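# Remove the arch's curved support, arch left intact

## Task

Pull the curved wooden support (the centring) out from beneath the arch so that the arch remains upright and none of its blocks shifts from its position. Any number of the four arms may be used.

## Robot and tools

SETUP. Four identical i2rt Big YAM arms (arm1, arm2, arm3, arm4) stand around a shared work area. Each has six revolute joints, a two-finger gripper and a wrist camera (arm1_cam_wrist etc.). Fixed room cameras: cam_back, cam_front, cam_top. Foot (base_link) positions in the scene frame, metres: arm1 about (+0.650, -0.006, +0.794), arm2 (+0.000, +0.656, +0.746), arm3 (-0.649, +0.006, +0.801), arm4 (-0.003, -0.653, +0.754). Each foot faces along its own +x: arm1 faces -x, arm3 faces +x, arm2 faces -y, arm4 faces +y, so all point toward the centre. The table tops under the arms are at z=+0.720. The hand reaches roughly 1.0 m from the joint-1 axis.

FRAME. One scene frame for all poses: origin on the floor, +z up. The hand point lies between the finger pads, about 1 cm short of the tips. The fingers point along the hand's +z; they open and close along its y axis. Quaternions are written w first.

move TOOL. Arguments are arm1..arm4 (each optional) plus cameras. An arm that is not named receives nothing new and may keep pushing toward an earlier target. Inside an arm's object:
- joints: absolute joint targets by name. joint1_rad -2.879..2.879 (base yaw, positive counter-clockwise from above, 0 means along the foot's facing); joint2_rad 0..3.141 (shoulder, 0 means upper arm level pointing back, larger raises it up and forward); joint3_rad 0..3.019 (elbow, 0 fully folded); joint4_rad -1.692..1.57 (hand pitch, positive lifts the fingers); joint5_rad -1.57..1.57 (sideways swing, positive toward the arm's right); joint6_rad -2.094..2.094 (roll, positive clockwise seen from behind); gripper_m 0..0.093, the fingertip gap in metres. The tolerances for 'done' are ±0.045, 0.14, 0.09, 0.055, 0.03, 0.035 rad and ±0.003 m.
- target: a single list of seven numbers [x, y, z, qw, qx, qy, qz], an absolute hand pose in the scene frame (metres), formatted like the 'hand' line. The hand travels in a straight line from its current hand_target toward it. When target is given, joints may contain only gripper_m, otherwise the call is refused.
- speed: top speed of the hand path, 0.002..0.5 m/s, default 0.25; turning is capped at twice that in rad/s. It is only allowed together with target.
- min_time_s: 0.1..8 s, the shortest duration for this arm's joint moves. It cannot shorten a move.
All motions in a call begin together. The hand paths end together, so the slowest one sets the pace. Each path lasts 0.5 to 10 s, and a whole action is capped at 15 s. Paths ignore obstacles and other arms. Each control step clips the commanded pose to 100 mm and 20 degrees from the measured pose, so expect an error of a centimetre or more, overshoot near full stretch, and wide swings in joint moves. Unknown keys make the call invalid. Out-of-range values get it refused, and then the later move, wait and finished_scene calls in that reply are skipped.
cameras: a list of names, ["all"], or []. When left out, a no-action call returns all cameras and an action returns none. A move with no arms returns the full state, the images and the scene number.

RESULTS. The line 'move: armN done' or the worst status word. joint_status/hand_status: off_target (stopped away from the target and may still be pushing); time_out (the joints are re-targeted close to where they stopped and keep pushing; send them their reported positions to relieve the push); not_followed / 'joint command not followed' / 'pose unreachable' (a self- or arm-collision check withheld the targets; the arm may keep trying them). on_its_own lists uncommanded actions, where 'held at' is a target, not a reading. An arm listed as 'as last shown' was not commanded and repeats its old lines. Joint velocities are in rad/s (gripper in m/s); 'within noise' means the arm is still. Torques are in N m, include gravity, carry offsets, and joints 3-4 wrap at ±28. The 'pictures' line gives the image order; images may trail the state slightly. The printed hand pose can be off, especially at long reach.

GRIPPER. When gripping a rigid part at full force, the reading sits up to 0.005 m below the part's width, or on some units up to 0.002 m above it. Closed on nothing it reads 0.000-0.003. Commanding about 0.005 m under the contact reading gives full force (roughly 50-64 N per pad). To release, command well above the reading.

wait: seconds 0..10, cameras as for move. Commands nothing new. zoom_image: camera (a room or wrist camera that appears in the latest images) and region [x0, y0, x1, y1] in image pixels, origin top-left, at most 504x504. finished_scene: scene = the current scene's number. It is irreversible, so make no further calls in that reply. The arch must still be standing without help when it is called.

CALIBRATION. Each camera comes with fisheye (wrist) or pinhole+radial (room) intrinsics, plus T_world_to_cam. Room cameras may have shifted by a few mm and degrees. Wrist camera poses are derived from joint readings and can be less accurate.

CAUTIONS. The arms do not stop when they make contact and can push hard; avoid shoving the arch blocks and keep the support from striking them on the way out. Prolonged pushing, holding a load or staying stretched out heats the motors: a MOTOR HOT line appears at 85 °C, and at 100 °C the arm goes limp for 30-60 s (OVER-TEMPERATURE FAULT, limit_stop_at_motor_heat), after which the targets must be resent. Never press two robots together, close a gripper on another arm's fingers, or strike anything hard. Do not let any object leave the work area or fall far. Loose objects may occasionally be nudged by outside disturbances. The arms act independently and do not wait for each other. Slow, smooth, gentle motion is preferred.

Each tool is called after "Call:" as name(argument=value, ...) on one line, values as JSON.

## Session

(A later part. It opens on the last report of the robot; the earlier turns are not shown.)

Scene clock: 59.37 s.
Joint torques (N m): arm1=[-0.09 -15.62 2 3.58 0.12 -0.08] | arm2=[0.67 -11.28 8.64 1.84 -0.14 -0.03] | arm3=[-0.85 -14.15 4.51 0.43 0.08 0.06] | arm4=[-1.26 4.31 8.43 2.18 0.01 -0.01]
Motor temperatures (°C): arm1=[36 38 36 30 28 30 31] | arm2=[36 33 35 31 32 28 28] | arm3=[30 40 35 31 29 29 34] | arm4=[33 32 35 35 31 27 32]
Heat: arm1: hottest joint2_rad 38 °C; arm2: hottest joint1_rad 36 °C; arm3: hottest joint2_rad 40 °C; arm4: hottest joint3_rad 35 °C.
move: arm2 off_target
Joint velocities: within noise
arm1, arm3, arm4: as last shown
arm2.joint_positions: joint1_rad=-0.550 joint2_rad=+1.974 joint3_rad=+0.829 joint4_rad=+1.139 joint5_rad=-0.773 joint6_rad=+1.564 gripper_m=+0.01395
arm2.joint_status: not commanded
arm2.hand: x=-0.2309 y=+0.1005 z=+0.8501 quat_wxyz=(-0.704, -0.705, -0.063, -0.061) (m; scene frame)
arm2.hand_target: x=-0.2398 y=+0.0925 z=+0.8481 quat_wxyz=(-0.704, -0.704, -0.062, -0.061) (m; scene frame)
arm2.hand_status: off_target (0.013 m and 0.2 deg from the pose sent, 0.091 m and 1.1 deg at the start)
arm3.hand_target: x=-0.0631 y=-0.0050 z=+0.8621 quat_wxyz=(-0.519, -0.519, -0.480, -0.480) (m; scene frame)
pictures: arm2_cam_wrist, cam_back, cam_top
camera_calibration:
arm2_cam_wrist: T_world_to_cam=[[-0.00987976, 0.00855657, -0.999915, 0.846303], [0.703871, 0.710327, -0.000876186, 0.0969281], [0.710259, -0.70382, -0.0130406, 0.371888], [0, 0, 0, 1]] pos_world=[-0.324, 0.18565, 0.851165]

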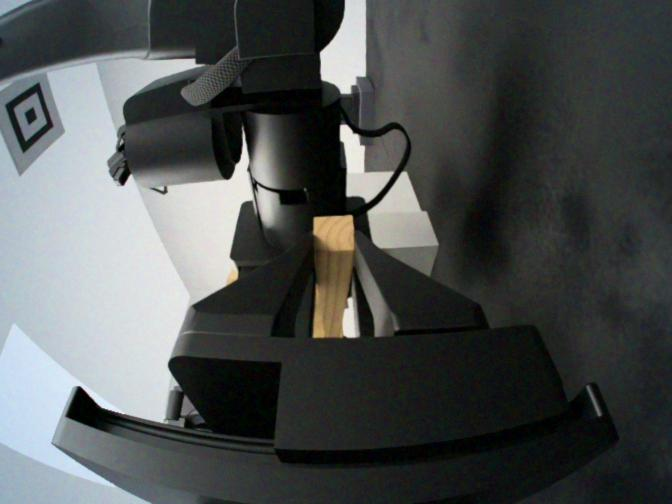

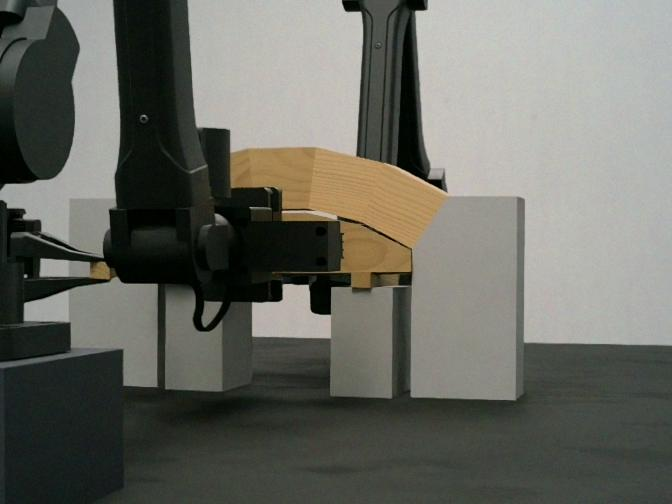

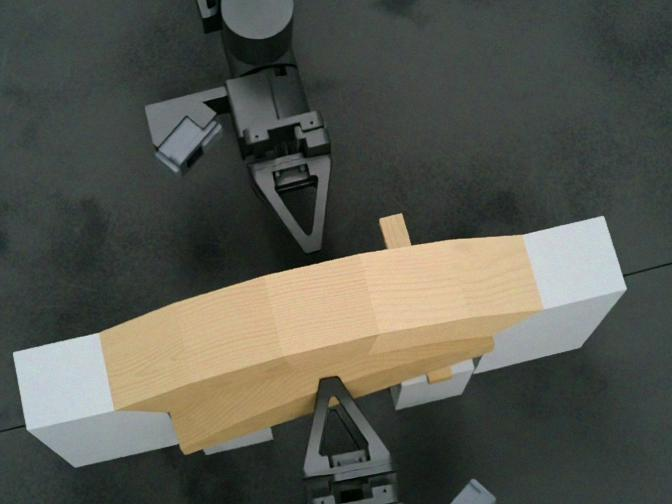

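Call:
move(arm2={"target": [-0.25, 0.25, 0.85, 0.7044, 0.7044, 0.0616, 0.0616], "speed": 0.15}, arm3={"target": [-0.083, -0.005, 0.870, 0.519, 0.519, 0.480, 0.480], "speed": 0.03}, cameras=["arm3_cam_wrist", "cam_back", "cam_top", "cam_front"])

Call:
zoom_image(camera="cam_front", region=[180, 180, 460, 320])

Call:
zoom_image(camera="cam_back", region=[180, 180, 460, 320])

Scene clock: 62.20 s.
Joint torques (N m): arm1=[-0.21 -15.74 2 3.59 0.12 -0.08] | arm2=[0.56 -10.17 3.15 2.69 -0.17 -0.07] | arm3=[-0.73 -15.21 2.37 1.25 0.09 0.17] | arm4=[-1.49 4.07 8.53 2.15 0 0.03]
Motor temperatures (°C): arm1=[36 38 36 30 28 30 31] | arm2=[36 33 35 31 32 28 29] | arm3=[30 40 35 31 29 29 34] | arm4=[33 32 35 35 31 27 32]
Heat: arm1: hottest joint2_rad 38 °C; arm2: hottest joint1_rad 36 °C; arm3: hottest joint2_rad 40 °C; arm4: hottest joint3_rad 35 °C.
move: arm2 done; arm3 done
Joint velocities: within noise
arm1, arm4: as last shown
arm2.joint_positions: joint1_rad=-0.819 joint2_rad=+1.872 joint3_rad=+0.556 joint4_rad=+1.294 joint5_rad=-1.043 joint6_rad=+1.564 gripper_m=+0.01395
arm2.joint_status: not commanded
arm2.hand: x=-0.2504 y=+0.2456 z=+0.8458 quat_wxyz=(-0.701, -0.708, -0.059, -0.066) (m; scene frame)
arm2.hand_target: x=-0.2500 y=+0.2499 z=+0.8499 quat_wxyz=(-0.704, -0.704, -0.062, -0.061) (m; scene frame)
arm2.hand_status: done (0.006 m and 0.8 deg from the pose sent, 0.151 m and 0.2 deg at the start)
arm3.joint_positions: joint1_rad=-0.025 joint2_rad=+2.027 joint3_rad=+0.644 joint4_rad=+1.380 joint5_rad=+0.086 joint6_rad=+1.562 gripper_m=+0.05681
arm3.joint_status: not commanded
arm3.hand: x=-0.0800 y=-0.0012 z=+0.8614 quat_wxyz=(-0.519, -0.516, -0.488, -0.475) (m; scene frame)
arm3.hand_target: x=-0.0830 y=-0.0050 z=+0.8697 quat_wxyz=(-0.519, -0.519, -0.480, -0.480) (m; scene frame)
arm3.hand_status: done (0.010 m and 1.2 deg from the pose sent, 0.018 m and 0.6 deg at the start)
pictures: arm3_cam_wrist, cam_back, cam_front, cam_top
camera_calibration:
arm3_cam_wrist: T_world_to_cam=[[0.00347445, -0.0121563, -0.99992, 0.862457], [-0.551124, 0.834336, -0.0120583, -0.0308033], [0.834416, 0.551122, -0.00380078, 0.19853], [0, 0, 0, 1]] pos_world=[-0.18563, -0.0732296, 0.862772]

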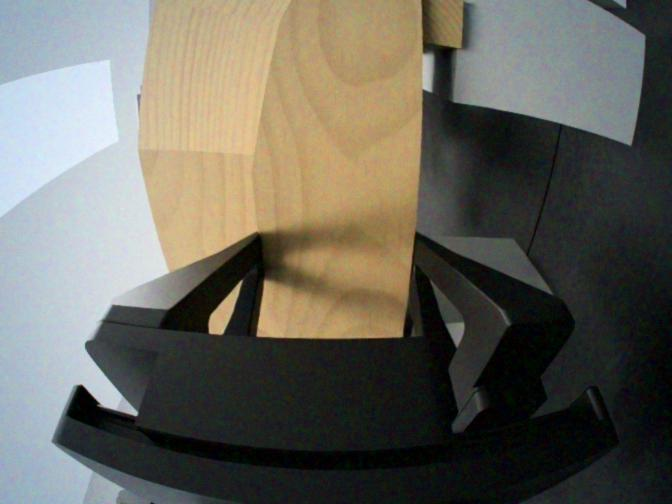

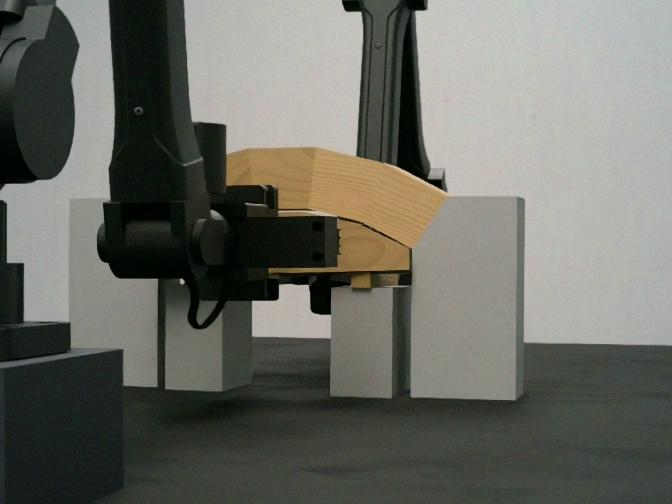

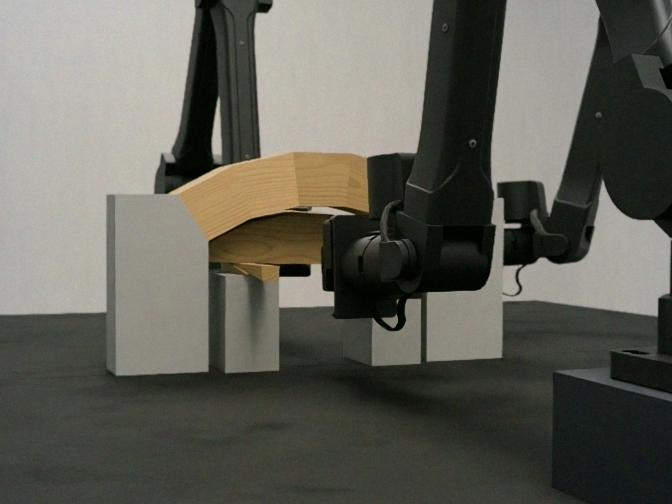

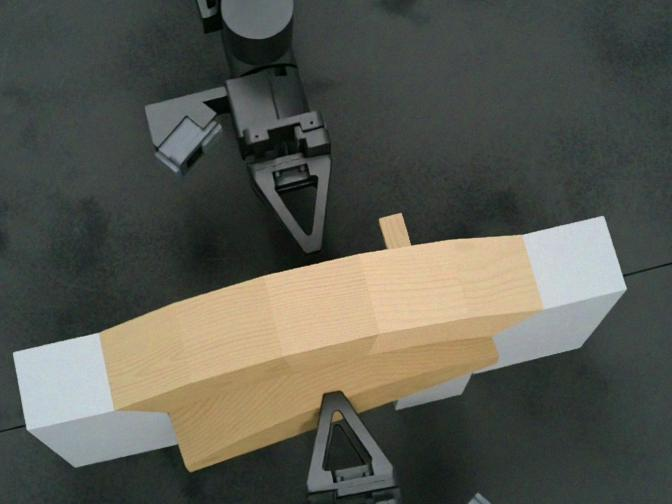

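Scaled by 1.800 from the camera's 672x504 image, which has a finer 960x720 frame.

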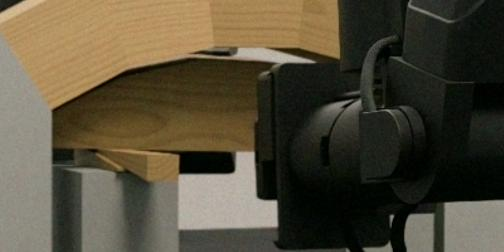

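Scaled by 1.800 from the camera's 672x504 image, which has a finer 960x720 frame.

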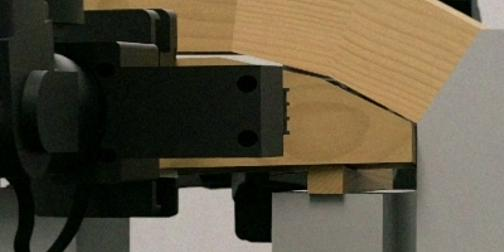

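Call:
move(arm3={"target": [-0.120, -0.004, 0.875, 0.519, 0.519, 0.480, 0.480], "speed": 0.05}, arm2={"target": [-0.25, 0.25, 0.782, 0.7044, 0.7044, 0.0616, 0.0616], "speed": 0.08}, cameras=["arm3_cam_wrist", "cam_back", "cam_top", "cam_front"])

Scene clock: 64.17 s.
Joint torques (N m): arm1=[-0.32 -15.74 1.99 3.58 0.12 -0.07] | arm2=[0.62 -9.23 3.55 2.67 -0.12 -0.07] | arm3=[-0.5 -13.74 1.77 2.04 0.28 0.22] | arm4=[-0.97 4.25 8.51 2.09 -0.03 0.02]
Motor temperatures (°C): arm1=[36 38 36 30 28 30 31] | arm2=[36 33 35 31 32 28 29] | arm3=[30 40 35 31 29 29 34] | arm4=[33 32 35 35 31 27 32]
Heat: arm1: hottest joint2_rad 38 °C; arm2: hottest joint1_rad 36 °C; arm3: hottest joint2_rad 40 °C; arm4: hottest joint3_rad 35 °C.
move: arm2 done; arm3 off_target
Joint velocities: within noise
arm1: as last shown
arm2.joint_positions: joint1_rad=-0.819 joint2_rad=+2.102 joint3_rad=+0.569 joint4_rad=+1.511 joint5_rad=-1.044 joint6_rad=+1.564 gripper_m=+0.01395
arm2.joint_status: not commanded
arm2.hand: x=-0.2438 y=+0.2510 z=+0.7843 quat_wxyz=(-0.701, -0.708, -0.060, -0.067) (m; scene frame)
arm2.hand_target: x=-0.2499 y=+0.2502 z=+0.7820 quat_wxyz=(-0.704, -0.705, -0.062, -0.061) (m; scene frame)
arm2.hand_status: done (0.007 m and 0.8 deg from the pose sent, 0.064 m and 0.8 deg at the start)
arm3.joint_positions: joint1_rad=-0.025 joint2_rad=+1.984 joint3_rad=+0.540 joint4_rad=+1.425 joint5_rad=+0.085 joint6_rad=+1.557 gripper_m=+0.05681
arm3.joint_status: not commanded
arm3.hand: x=-0.1165 y=-0.0015 z=+0.8638 quat_wxyz=(-0.516, -0.518, -0.494, -0.470) (m; scene frame)
arm3.hand_target: x=-0.1198 y=-0.0040 z=+0.8748 quat_wxyz=(-0.519, -0.519, -0.480, -0.480) (m; scene frame)
arm3.hand_status: off_target (0.012 m and 2.0 deg from the pose sent, 0.042 m and 1.1 deg at the start)
arm4.joint_positions: joint1_rad=-0.454 joint2_rad=+0.631 joint3_rad=+1.450 joint4_rad=-1.565 joint5_rad=-0.075 joint6_rad=-0.150 gripper_m=+0.09396
arm4.joint_status: not commanded
arm4.hand: x=+0.0668 y=-0.4724 z=+1.2759 quat_wxyz=(-0.346, +0.552, -0.728, -0.214) (m; scene frame)
arm4.hand_target: x=+0.0658 y=-0.4742 z=+1.2836 quat_wxyz=(-0.354, +0.550, -0.724, -0.218) (m; scene frame)
arm4.hand_status: not commanded
pictures: arm3_cam_wrist, cam_back, cam_front, cam_top
camera_calibration:
arm3_cam_wrist: T_world_to_cam=[[-0.0120517, -0.0169158, -0.999784, 0.862993], [-0.552276, 0.833628, -0.00744728, -0.054731], [0.833574, 0.552067, -0.0193888, 0.242469], [0, 0, 0, 1]] pos_world=[-0.221942, -0.0736355, 0.8671]

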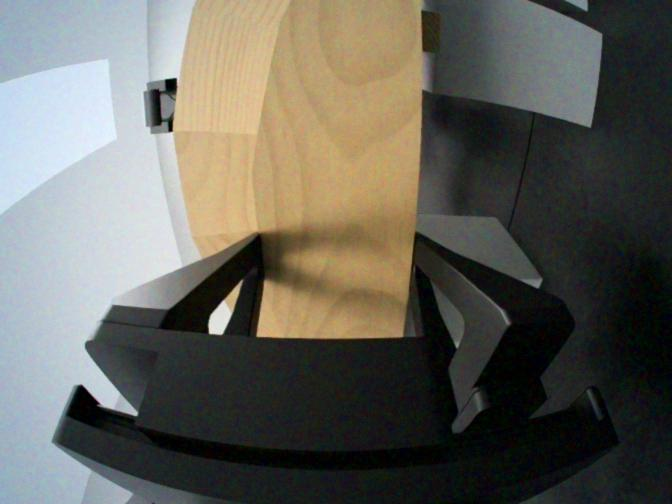

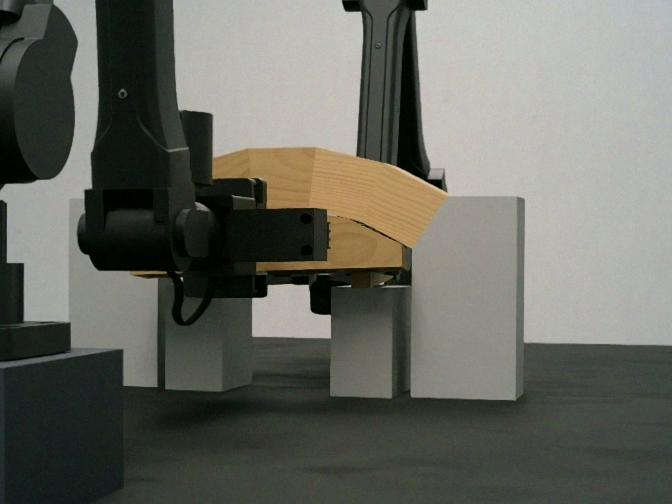

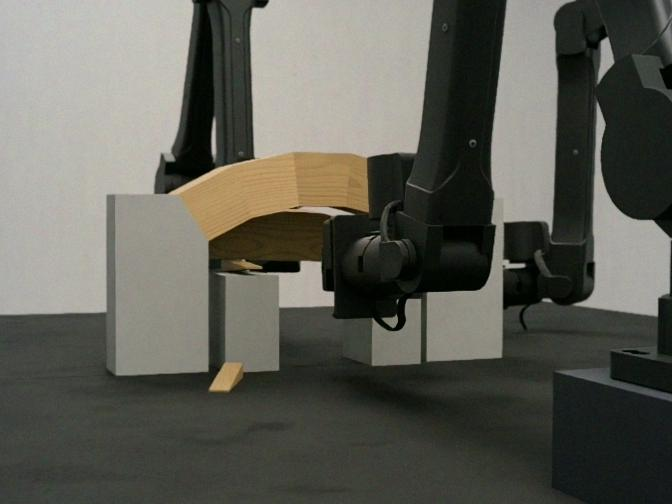

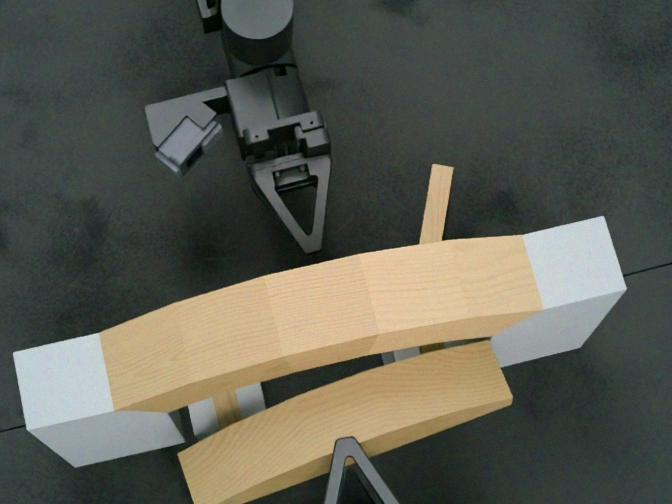

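Call:
move(arm3={"target": [-0.152, -0.004, 0.884, 0.519, 0.519, 0.480, 0.480], "speed": 0.06}, cameras=["cam_back", "cam_top", "cam_front"])

Scene clock: 65.63 s.
Joint torques (N m): arm1=[-0.21 -15.62 1.99 3.56 0.13 -0.08] | arm2=[0.62 -9.35 3.55 2.71 -0.14 -0.07] | arm3=[-0.38 -14.86 2.48 3.37 0.24 0.08] | arm4=[-0.97 4.31 8.64 2.07 0.04 0.03]
Motor temperatures (°C): arm1=[36 38 36 30 28 30 31] | arm2=[36 33 35 31 32 28 29] | arm3=[30 40 35 31 29 29 34] | arm4=[33 32 35 35 31 27 32]
Heat: arm1: hottest joint2_rad 38 °C; arm2: hottest joint1_rad 36 °C; arm3: hottest joint2_rad 40 °C; arm4: hottest joint3_rad 35 °C.
move: arm3 off_target
Joint velocities: within noise
arm1, arm2, arm4: as last shown
arm2.hand_target: x=-0.2499 y=+0.2502 z=+0.7819 quat_wxyz=(-0.704, -0.705, -0.062, -0.062) (m; scene frame)
arm3.joint_positions: joint1_rad=-0.025 joint2_rad=+1.961 joint3_rad=+0.428 joint4_rad=+1.436 joint5_rad=+0.087 joint6_rad=+1.569 gripper_m=+0.05681
arm3.joint_status: not commanded
arm3.hand: x=-0.1591 y=-0.0026 z=+0.8468 quat_wxyz=(-0.495, -0.540, -0.510, -0.452) (m; scene frame)
arm3.hand_target: x=-0.1528 y=-0.0040 z=+0.8829 quat_wxyz=(-0.519, -0.519, -0.480, -0.480) (m; scene frame)
arm3.hand_status: off_target (0.038 m and 6.0 deg from the pose sent, 0.041 m and 2.0 deg at the start)
pictures: cam_back, cam_front, cam_top

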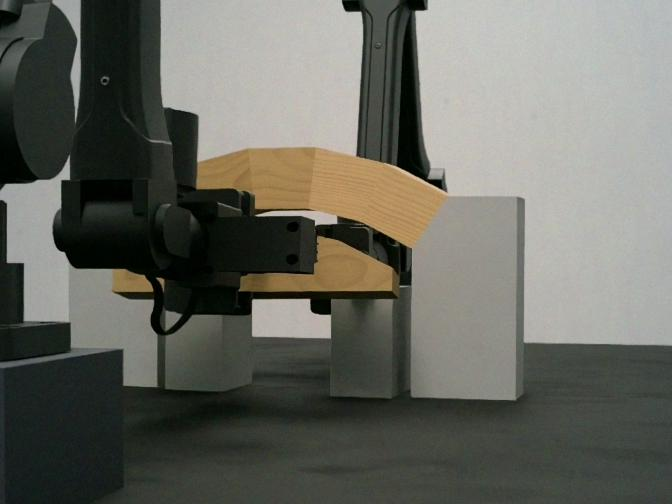

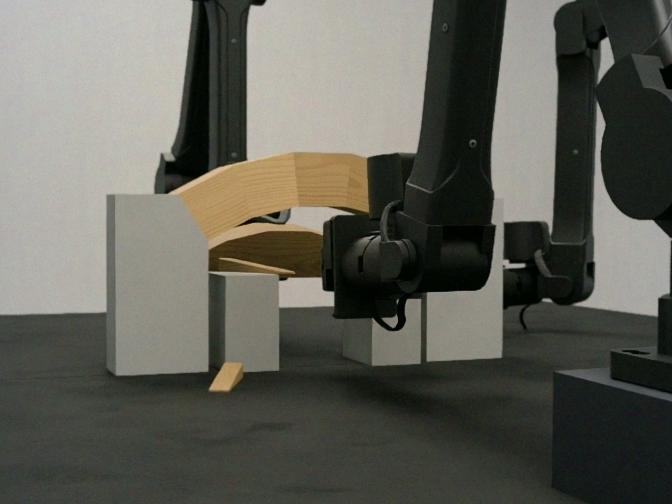

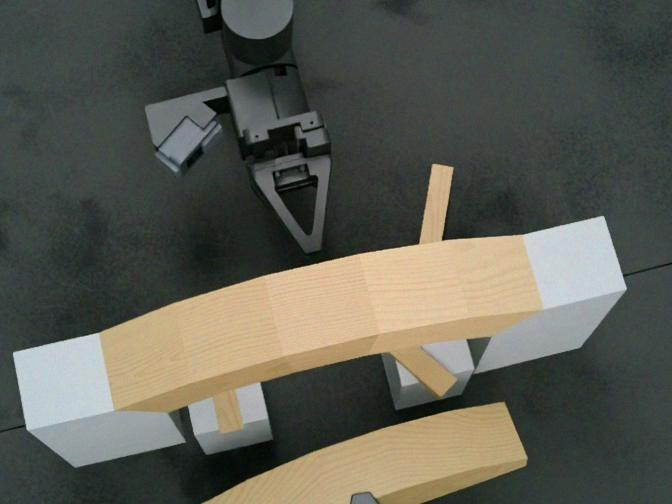

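Call:
move(arm3={"target": [-0.24, 0.003, 0.888, 0.27, 0.653, 0.653, 0.27], "speed": 0.17})

Call:
move(arm3={"target": [-0.285, 0.01, 0.86, 0, 0.7071, 0.7071, 0], "speed": 0.17}, cameras=["cam_back", "cam_top"])

Scene clock: 69.13 s.
Joint torques (N m): arm1=[-0.15 -15.56 1.98 3.56 0.12 -0.09] | arm2=[0.21 -9.05 3.6 2.67 -0.16 -0.08] | arm3=[-0.97 -8 14.9 0.99 0.07 -0.08] | arm4=[-0.67 3.9 8.55 2.11 -0.01 0.04]
Motor temperatures (°C): arm1=[36 38 36 30 28 30 31] | arm2=[35 34 35 31 32 28 29] | arm3=[30 40 36 31 29 29 35] | arm4=[33 32 35 35 31 27 32]
Heat: arm1: hottest joint2_rad 38 °C; arm2: hottest joint1_rad 35 °C; arm3: hottest joint2_rad 40 °C; arm4: hottest joint3_rad 35 °C.
move: arm3 off_target
Joint velocities: within noise
arm1, arm2, arm4: as last shown
arm3.joint_positions: joint1_rad=-0.041 joint2_rad=+1.187 joint3_rad=+0.401 joint4_rad=-0.109 joint5_rad=-0.010 joint6_rad=+1.576 gripper_m=+0.05681
arm3.joint_status: not commanded
arm3.hand: x=-0.2809 y=+0.0065 z=+0.8413 quat_wxyz=(-0.230, -0.669, -0.668, -0.233) (m; scene frame)
arm3.hand_target: x=-0.2438 y=+0.0030 z=+0.8891 quat_wxyz=(-0.271, -0.653, -0.653, -0.270) (m; scene frame)
arm3.hand_status: off_target (0.062 m and 6.7 deg from the pose sent, 0.091 m and 39.4 deg at the start)
pictures: none

Scene clock: 72.20 s.
Joint torques (N m): arm1=[-0.21 -15.62 2.02 3.59 0.12 -0.08] | arm2=[0.26 -9.23 3.51 2.69 -0.14 -0.08] | arm3=[0.5 -8.76 13.87 -0.91 0.32 0.14] | arm4=[-0.67 3.96 8.62 2.21 -0.03 0.02]
Motor temperatures (°C): arm1=[36 39 36 30 28 30 31] | arm2=[35 34 35 31 32 28 29] | arm3=[30 40 37 31 29 29 35] | arm4=[33 32 35 35 31 27 32]
Heat: arm1: hottest joint2_rad 39 °C; arm2: hottest joint1_rad 35 °C; arm3: hottest joint2_rad 40 °C; arm4: hottest joint3_rad 35 °C.
move: arm3 off_target
Joint velocities: within noise
arm1, arm2, arm4: as last shown
arm3.joint_positions: joint1_rad=-0.040 joint2_rad=+1.434 joint3_rad=+0.801 joint4_rad=-0.986 joint5_rad=-0.010 joint6_rad=+1.576 gripper_m=+0.05680
arm3.joint_status: not commanded
arm3.hand: x=-0.3153 y=+0.0067 z=+0.8400 quat_wxyz=(+0.021, -0.709, -0.704, +0.019) (m; scene frame)
arm3.hand_target: x=-0.2866 y=+0.0102 z=+0.8605 quat_wxyz=(+0.000, -0.707, -0.707, +0.000) (m; scene frame)
arm3.hand_status: off_target (0.036 m and 3.2 deg from the pose sent, 0.019 m and 38.3 deg at the start)
pictures: cam_back, cam_top

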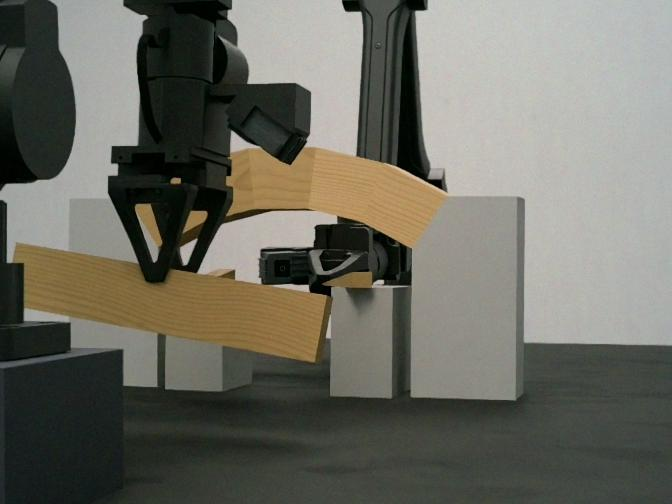

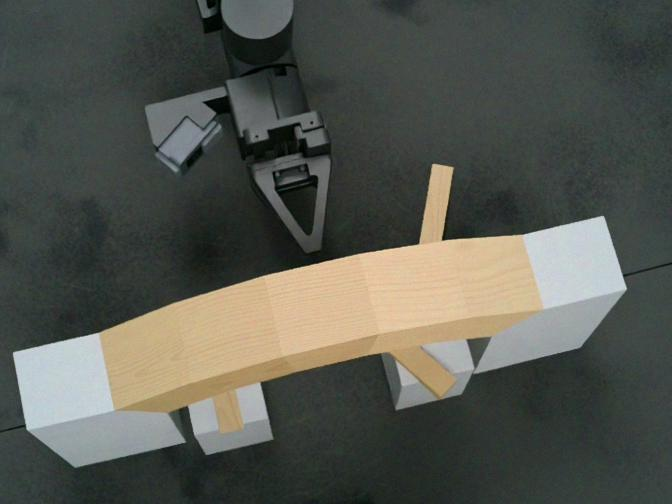

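Call:
move(arm3={"target": [-0.2976, 0.010, 0.835, 0.06, 0.7046, 0.7046, -0.06], "speed": 0.1}, cameras=["cam_back"])

Scene clock: 74.30 s.
Joint torques (N m): arm1=[-0.21 -15.56 1.96 3.55 0.11 -0.09] | arm2=[0.44 -9.11 3.54 2.69 -0.16 -0.06] | arm3=[0.38 -9.11 8.43 0.1 0.67 0.22] | arm4=[-1.14 4.31 8.57 2.15 -0.02 0.01]
Motor temperatures (°C): arm1=[36 39 36 30 28 30 31] | arm2=[35 34 35 31 32 28 29] | arm3=[30 40 38 31 29 29 35] | arm4=[33 32 35 35 31 27 32]
Heat: arm1: hottest joint2_rad 39 °C; arm2: hottest joint1_rad 35 °C; arm3: hottest joint2_rad 40 °C; arm4: hottest joint3_rad 35 °C.
move: arm3 done
Joint velocities: within noise
arm1, arm2, arm4: as last shown
arm3.joint_positions: joint1_rad=+0.045 joint2_rad=+1.461 joint3_rad=+0.801 joint4_rad=-0.936 joint5_rad=+0.156 joint6_rad=+1.655 gripper_m=+0.05680
arm3.joint_status: not commanded
arm3.hand: x=-0.3043 y=+0.0074 z=+0.8328 quat_wxyz=(-0.051, -0.704, -0.705, +0.065) (m; scene frame)
arm3.hand_target: x=-0.2977 y=+0.0101 z=+0.8350 quat_wxyz=(-0.060, -0.705, -0.705, +0.060) (m; scene frame)
arm3.hand_status: done (0.007 m and 1.2 deg from the pose sent, 0.019 m and 10.4 deg at the start)
pictures: cam_back

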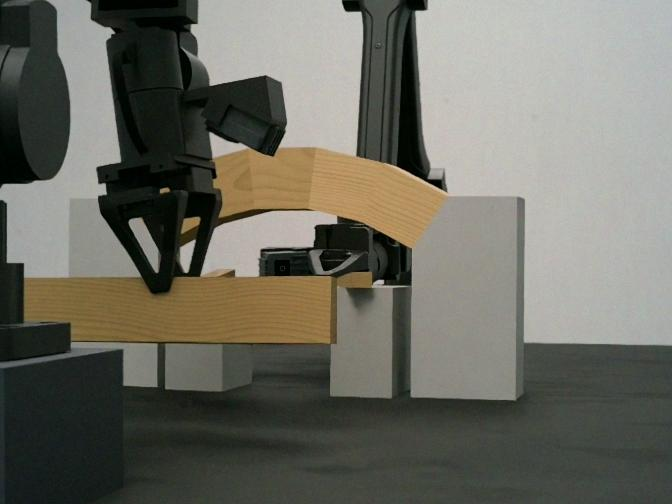

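Call:
move(arm3={"target": [-0.304, 0.010, 0.782, 0.06, 0.7046, 0.7046, -0.06], "speed": 0.06}, cameras=["cam_back"])

Scene clock: 76.07 s.
Joint torques (N m): arm1=[-0.21 -15.68 2 3.58 0.12 -0.09] | arm2=[0.38 -9.17 3.64 2.69 -0.14 -0.08] | arm3=[0.5 -9.58 7.3 0.13 0.67 0.19] | arm4=[-1.14 4.54 8.54 2.13 -0.03 0.01]
Motor temperatures (°C): arm1=[36 39 36 30 28 30 31] | arm2=[35 34 35 31 32 28 29] | arm3=[30 40 38 31 29 29 35] | arm4=[33 32 35 35 31 27 32]
Heat: arm1: hottest joint2_rad 39 °C; arm2: hottest joint1_rad 35 °C; arm3: hottest joint2_rad 40 °C; arm4: hottest joint3_rad 35 °C.
move: arm3 done
Joint velocities: within noise
arm1.joint_positions: joint1_rad=+0.066 joint2_rad=+2.052 joint3_rad=+0.713 joint4_rad=+1.296 joint5_rad=+0.041 joint6_rad=+1.569 gripper_m=+0.00012
arm1.joint_status: not commanded
arm1.hand: x=+0.0580 y=-0.0231 z=+0.8487 quat_wxyz=(+0.487, +0.513, -0.507, -0.494) (m; scene frame)
arm1.hand_target: x=+0.0600 y=-0.0250 z=+0.8647 quat_wxyz=(+0.500, +0.500, -0.500, -0.500) (m; scene frame)
arm1.hand_status: not commanded
arm2, arm4: as last shown
arm3.joint_positions: joint1_rad=+0.047 joint2_rad=+1.563 joint3_rad=+0.730 joint4_rad=-0.765 joint5_rad=+0.156 joint6_rad=+1.659 gripper_m=+0.05680
arm3.joint_status: not commanded
arm3.hand: x=-0.3113 y=+0.0070 z=+0.7797 quat_wxyz=(-0.051, -0.705, -0.705, +0.065) (m; scene frame)
arm3.hand_target: x=-0.3042 y=+0.0100 z=+0.7821 quat_wxyz=(-0.060, -0.705, -0.705, +0.060) (m; scene frame)
arm3.hand_status: done (0.008 m and 1.2 deg from the pose sent, 0.051 m and 1.1 deg at the start)
pictures: cam_back

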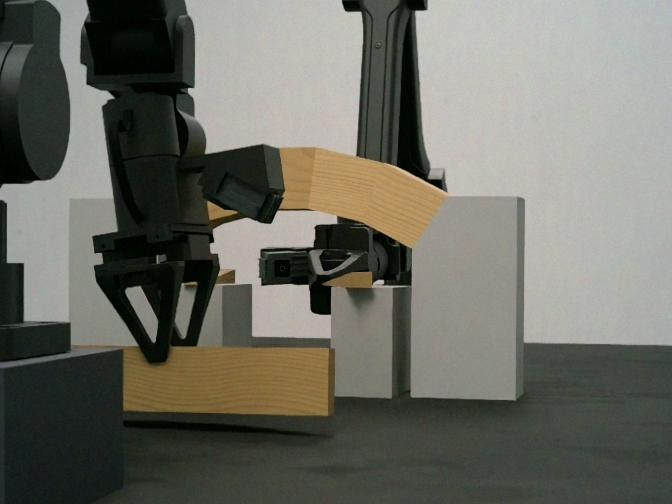

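Call:
move(arm3={"target": [-0.304, 0.010, 0.768, 0.06, 0.7046, 0.7046, -0.06], "speed": 0.03}, cameras=["cam_back"])

Scene clock: 77.20 s.
Joint torques (N m): arm1=[-0.32 -15.62 1.99 3.55 0.13 -0.08] | arm2=[0.56 -9.11 3.56 2.7 -0.14 -0.08] | arm3=[0.38 -8.94 6.68 0.47 0.56 0.17] | arm4=[-0.91 3.55 8.54 2.02 0.01 0.03]
Motor temperatures (°C): arm1=[36 39 36 30 28 30 31] | arm2=[35 34 35 31 32 28 29] | arm3=[30 40 38 31 29 29 35] | arm4=[33 32 35 35 31 27 32]
Heat: arm1: hottest joint2_rad 39 °C; arm2: hottest joint1_rad 35 °C; arm3: hottest joint2_rad 40 °C; arm4: hottest joint3_rad 35 °C.
move: arm3 done
Joint velocities: within noise
arm1, arm2, arm4: as last shown
arm3.joint_positions: joint1_rad=+0.048 joint2_rad=+1.587 joint3_rad=+0.724 joint4_rad=-0.727 joint5_rad=+0.158 joint6_rad=+1.660 gripper_m=+0.05680
arm3.joint_status: not commanded
arm3.hand: x=-0.3090 y=+0.0070 z=+0.7704 quat_wxyz=(-0.054, -0.705, -0.704, +0.063) (m; scene frame)
arm3.hand_target: x=-0.3041 y=+0.0100 z=+0.7681 quat_wxyz=(-0.060, -0.705, -0.705, +0.060) (m; scene frame)
arm3.hand_status: done (0.006 m and 0.8 deg from the pose sent, 0.014 m and 1.2 deg at the start)
pictures: cam_back

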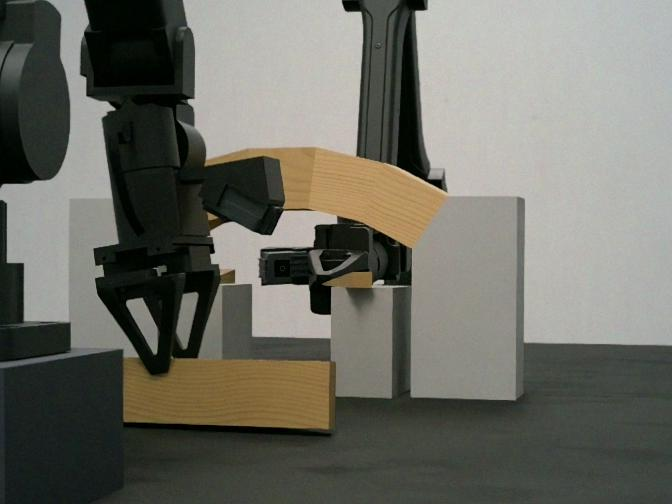

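Touching at the right end. Open slowly by steps, then raise.

Call:
move(arm3={"target": [-0.304, 0.010, 0.762, 0.06, 0.7046, 0.7046, -0.06], "speed": 0.03})

Call:
move(arm3={"joints": {"gripper_m": 0.075}}, cameras=["cam_back"])

Scene clock: 78.33 s.
Joint torques (N m): arm1=[-0.15 -15.68 2.02 3.54 0.12 -0.09] | arm2=[0.5 -9.11 3.54 2.69 -0.14 -0.08] | arm3=[0.56 -7.88 6.39 0.7 0.55 0.17] | arm4=[-1.14 4.01 8.75 2.04 -0.02 0.04]
Motor temperatures (°C): arm1=[36 39 36 30 28 30 31] | arm2=[35 34 35 31 32 28 30] | arm3=[30 40 38 31 29 29 35] | arm4=[33 32 36 35 31 27 32]
Heat: arm1: hottest joint2_rad 39 °C; arm2: hottest joint1_rad 35 °C; arm3: hottest joint2_rad 40 °C; arm4: hottest joint3_rad 36 °C.
move: arm3 done
Joint velocities: within noise
arm1, arm2, arm4: as last shown
arm3.joint_positions: joint1_rad=+0.048 joint2_rad=+1.588 joint3_rad=+0.722 joint4_rad=-0.714 joint5_rad=+0.159 joint6_rad=+1.660 gripper_m=+0.05680
arm3.joint_status: not commanded
arm3.hand: x=-0.3068 y=+0.0071 z=+0.7697 quat_wxyz=(-0.057, -0.705, -0.704, +0.060) (m; scene frame)
arm3.hand_target: x=-0.3043 y=+0.0099 z=+0.7623 quat_wxyz=(-0.060, -0.705, -0.705, +0.060) (m; scene frame)
arm3.hand_status: done (0.009 m and 0.3 deg from the pose sent, 0.010 m and 0.8 deg at the start)
pictures: none

Scene clock: 78.93 s.
Joint torques (N m): arm1=[-0.15 -15.74 1.98 3.59 0.12 -0.08] | arm2=[0.32 -9.23 3.51 2.62 -0.13 -0.06] | arm3=[0.56 -8.7 6.31 0.2 0.5 0.17] | arm4=[-0.85 3.96 8.58 2.18 0 0.02]
Motor temperatures (°C): arm1=[36 39 36 30 28 30 31] | arm2=[35 34 35 31 32 28 30] | arm3=[30 40 38 31 29 29 35] | arm4=[33 32 36 35 31 27 32]
Heat: arm1: hottest joint2_rad 39 °C; arm2: hottest joint1_rad 35 °C; arm3: hottest joint2_rad 40 °C; arm4: hottest joint3_rad 36 °C.
move: arm3 done
Joint velocities: within noise
arm1: as last shown
arm2.joint_positions: joint1_rad=-0.819 joint2_rad=+2.102 joint3_rad=+0.569 joint4_rad=+1.511 joint5_rad=-1.044 joint6_rad=+1.564 gripper_m=+0.01395
arm2.joint_status: not commanded
arm2.hand: x=-0.2438 y=+0.2510 z=+0.7843 quat_wxyz=(-0.701, -0.708, -0.060, -0.067) (m; scene frame)
arm2.hand_target: x=-0.2499 y=+0.2502 z=+0.7819 quat_wxyz=(-0.704, -0.705, -0.062, -0.062) (m; scene frame)
arm2.hand_status: not commanded
arm3.joint_positions: joint1_rad=+0.048 joint2_rad=+1.599 joint3_rad=+0.722 joint4_rad=-0.701 joint5_rad=+0.159 joint6_rad=+1.660 gripper_m=+0.07487
arm3.joint_status: all done
arm3.hand: x=-0.3053 y=+0.0071 z=+0.7663 quat_wxyz=(-0.059, -0.705, -0.704, +0.059) (m; scene frame)
arm3.hand_target: x=-0.3042 y=+0.0100 z=+0.7623 quat_wxyz=(-0.060, -0.705, -0.705, +0.060) (m; scene frame)
arm3.hand_status: not commanded
arm4.joint_positions: joint1_rad=-0.454 joint2_rad=+0.631 joint3_rad=+1.450 joint4_rad=-1.565 joint5_rad=-0.075 joint6_rad=-0.150 gripper_m=+0.09396
arm4.joint_status: not commanded
arm4.hand: x=+0.0668 y=-0.4724 z=+1.2759 quat_wxyz=(-0.346, +0.552, -0.728, -0.214) (m; scene frame)
arm4.hand_target: x=+0.0658 y=-0.4742 z=+1.2836 quat_wxyz=(-0.354, +0.550, -0.724, -0.218) (m; scene frame)
arm4.hand_status: not commanded
pictures: cam_back

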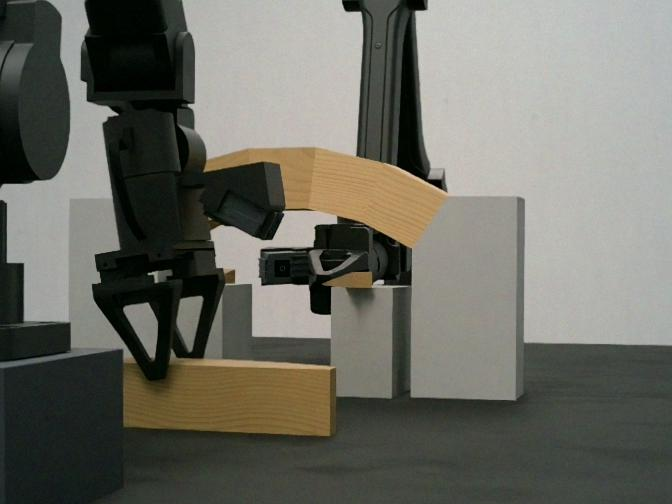

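Call:
move(arm3={"target": [-0.304, 0.010, 0.86, 0.06, 0.7046, 0.7046, -0.06], "speed": 0.07}, cameras=["cam_back", "cam_front", "cam_top", "arm2_cam_wrist"])

Scene clock: 84.20 s.
Joint torques (N m): arm1=[-0.15 -15.62 1.98 3.58 0.12 -0.08] | arm2=[0.67 -9.23 3.55 2.71 -0.13 -0.08] | arm3=[0.38 -10.17 11.99 -0.79 0.5 0.16] | arm4=[-1.38 4.19 8.64 2.06 -0.04 0.03]
Motor temperatures (°C): arm1=[36 39 36 30 28 30 31] | arm2=[35 35 34 31 32 28 30] | arm3=[30 40 38 31 29 29 34] | arm4=[33 32 36 35 31 27 32]
Heat: arm1: hottest joint2_rad 39 °C; arm2: hottest joint1_rad 35 °C; arm3: hottest joint2_rad 40 °C; arm4: hottest joint3_rad 36 °C.
move: arm3 off_target
Joint velocities: within noise
arm1, arm2, arm4: as last shown
arm3.joint_positions: joint1_rad=+0.048 joint2_rad=+1.417 joint3_rad=+0.776 joint4_rad=-0.994 joint5_rad=+0.160 joint6_rad=+1.660 gripper_m=+0.07494
arm3.joint_status: not commanded
arm3.hand: x=-0.3263 y=+0.0056 z=+0.8400 quat_wxyz=(-0.040, -0.703, -0.705, +0.081) (m; scene frame)
arm3.hand_target: x=-0.3049 y=+0.0099 z=+0.8602 quat_wxyz=(-0.060, -0.705, -0.705, +0.060) (m; scene frame)
arm3.hand_status: off_target (0.030 m and 3.3 deg from the pose sent, 0.094 m and 0.2 deg at the start)
pictures: arm2_cam_wrist, cam_back, cam_front, cam_top
camera_calibration:
arm2_cam_wrist: T_world_to_cam=[[0.00272556, 0.0170516, -0.999851, 0.780033], [0.701597, 0.712435, 0.0140625, -0.0137928], [0.712568, -0.701531, -0.0100216, 0.483825], [0, 0, 0, 1]] pos_world=[-0.337207, 0.335944, 0.784959]

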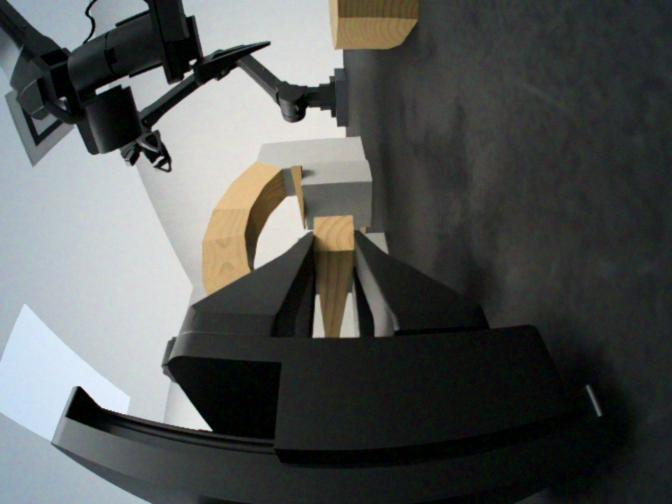

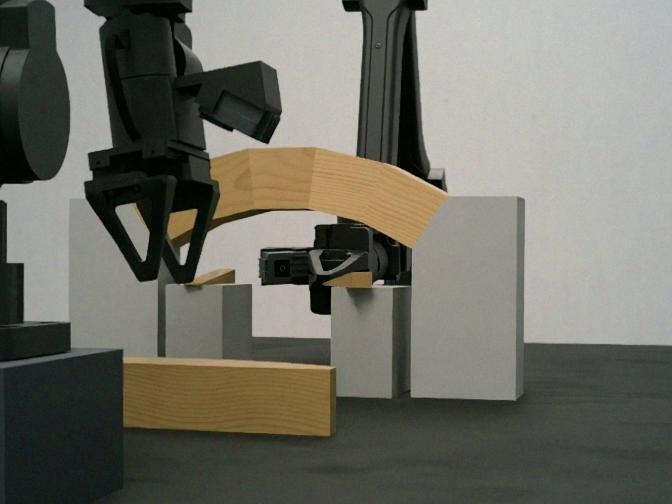

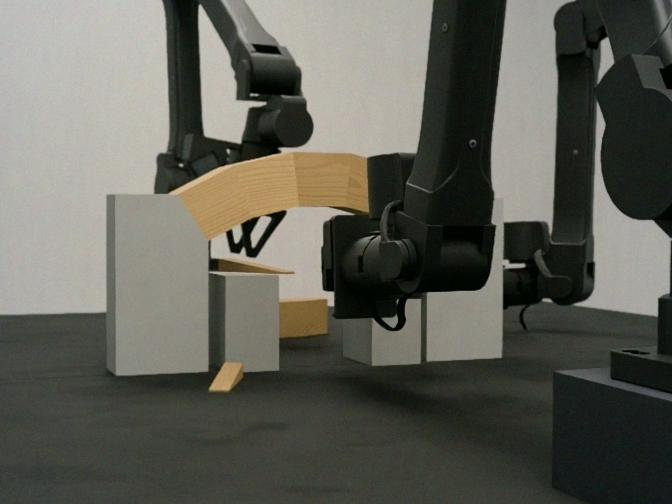

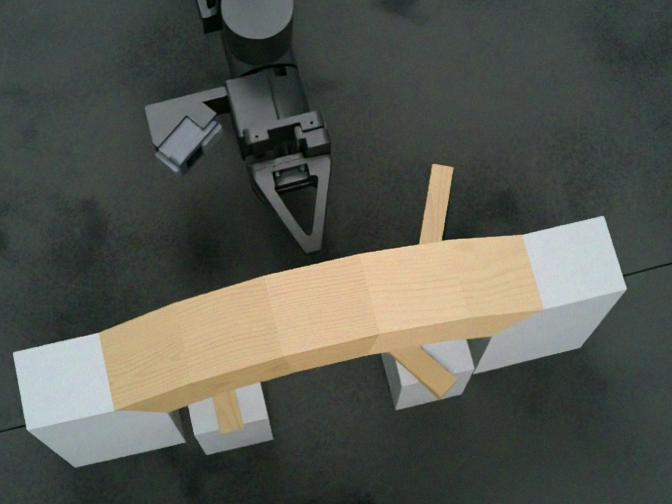

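Call:
finished_scene(scene=2)

The scene is finished: the task was done.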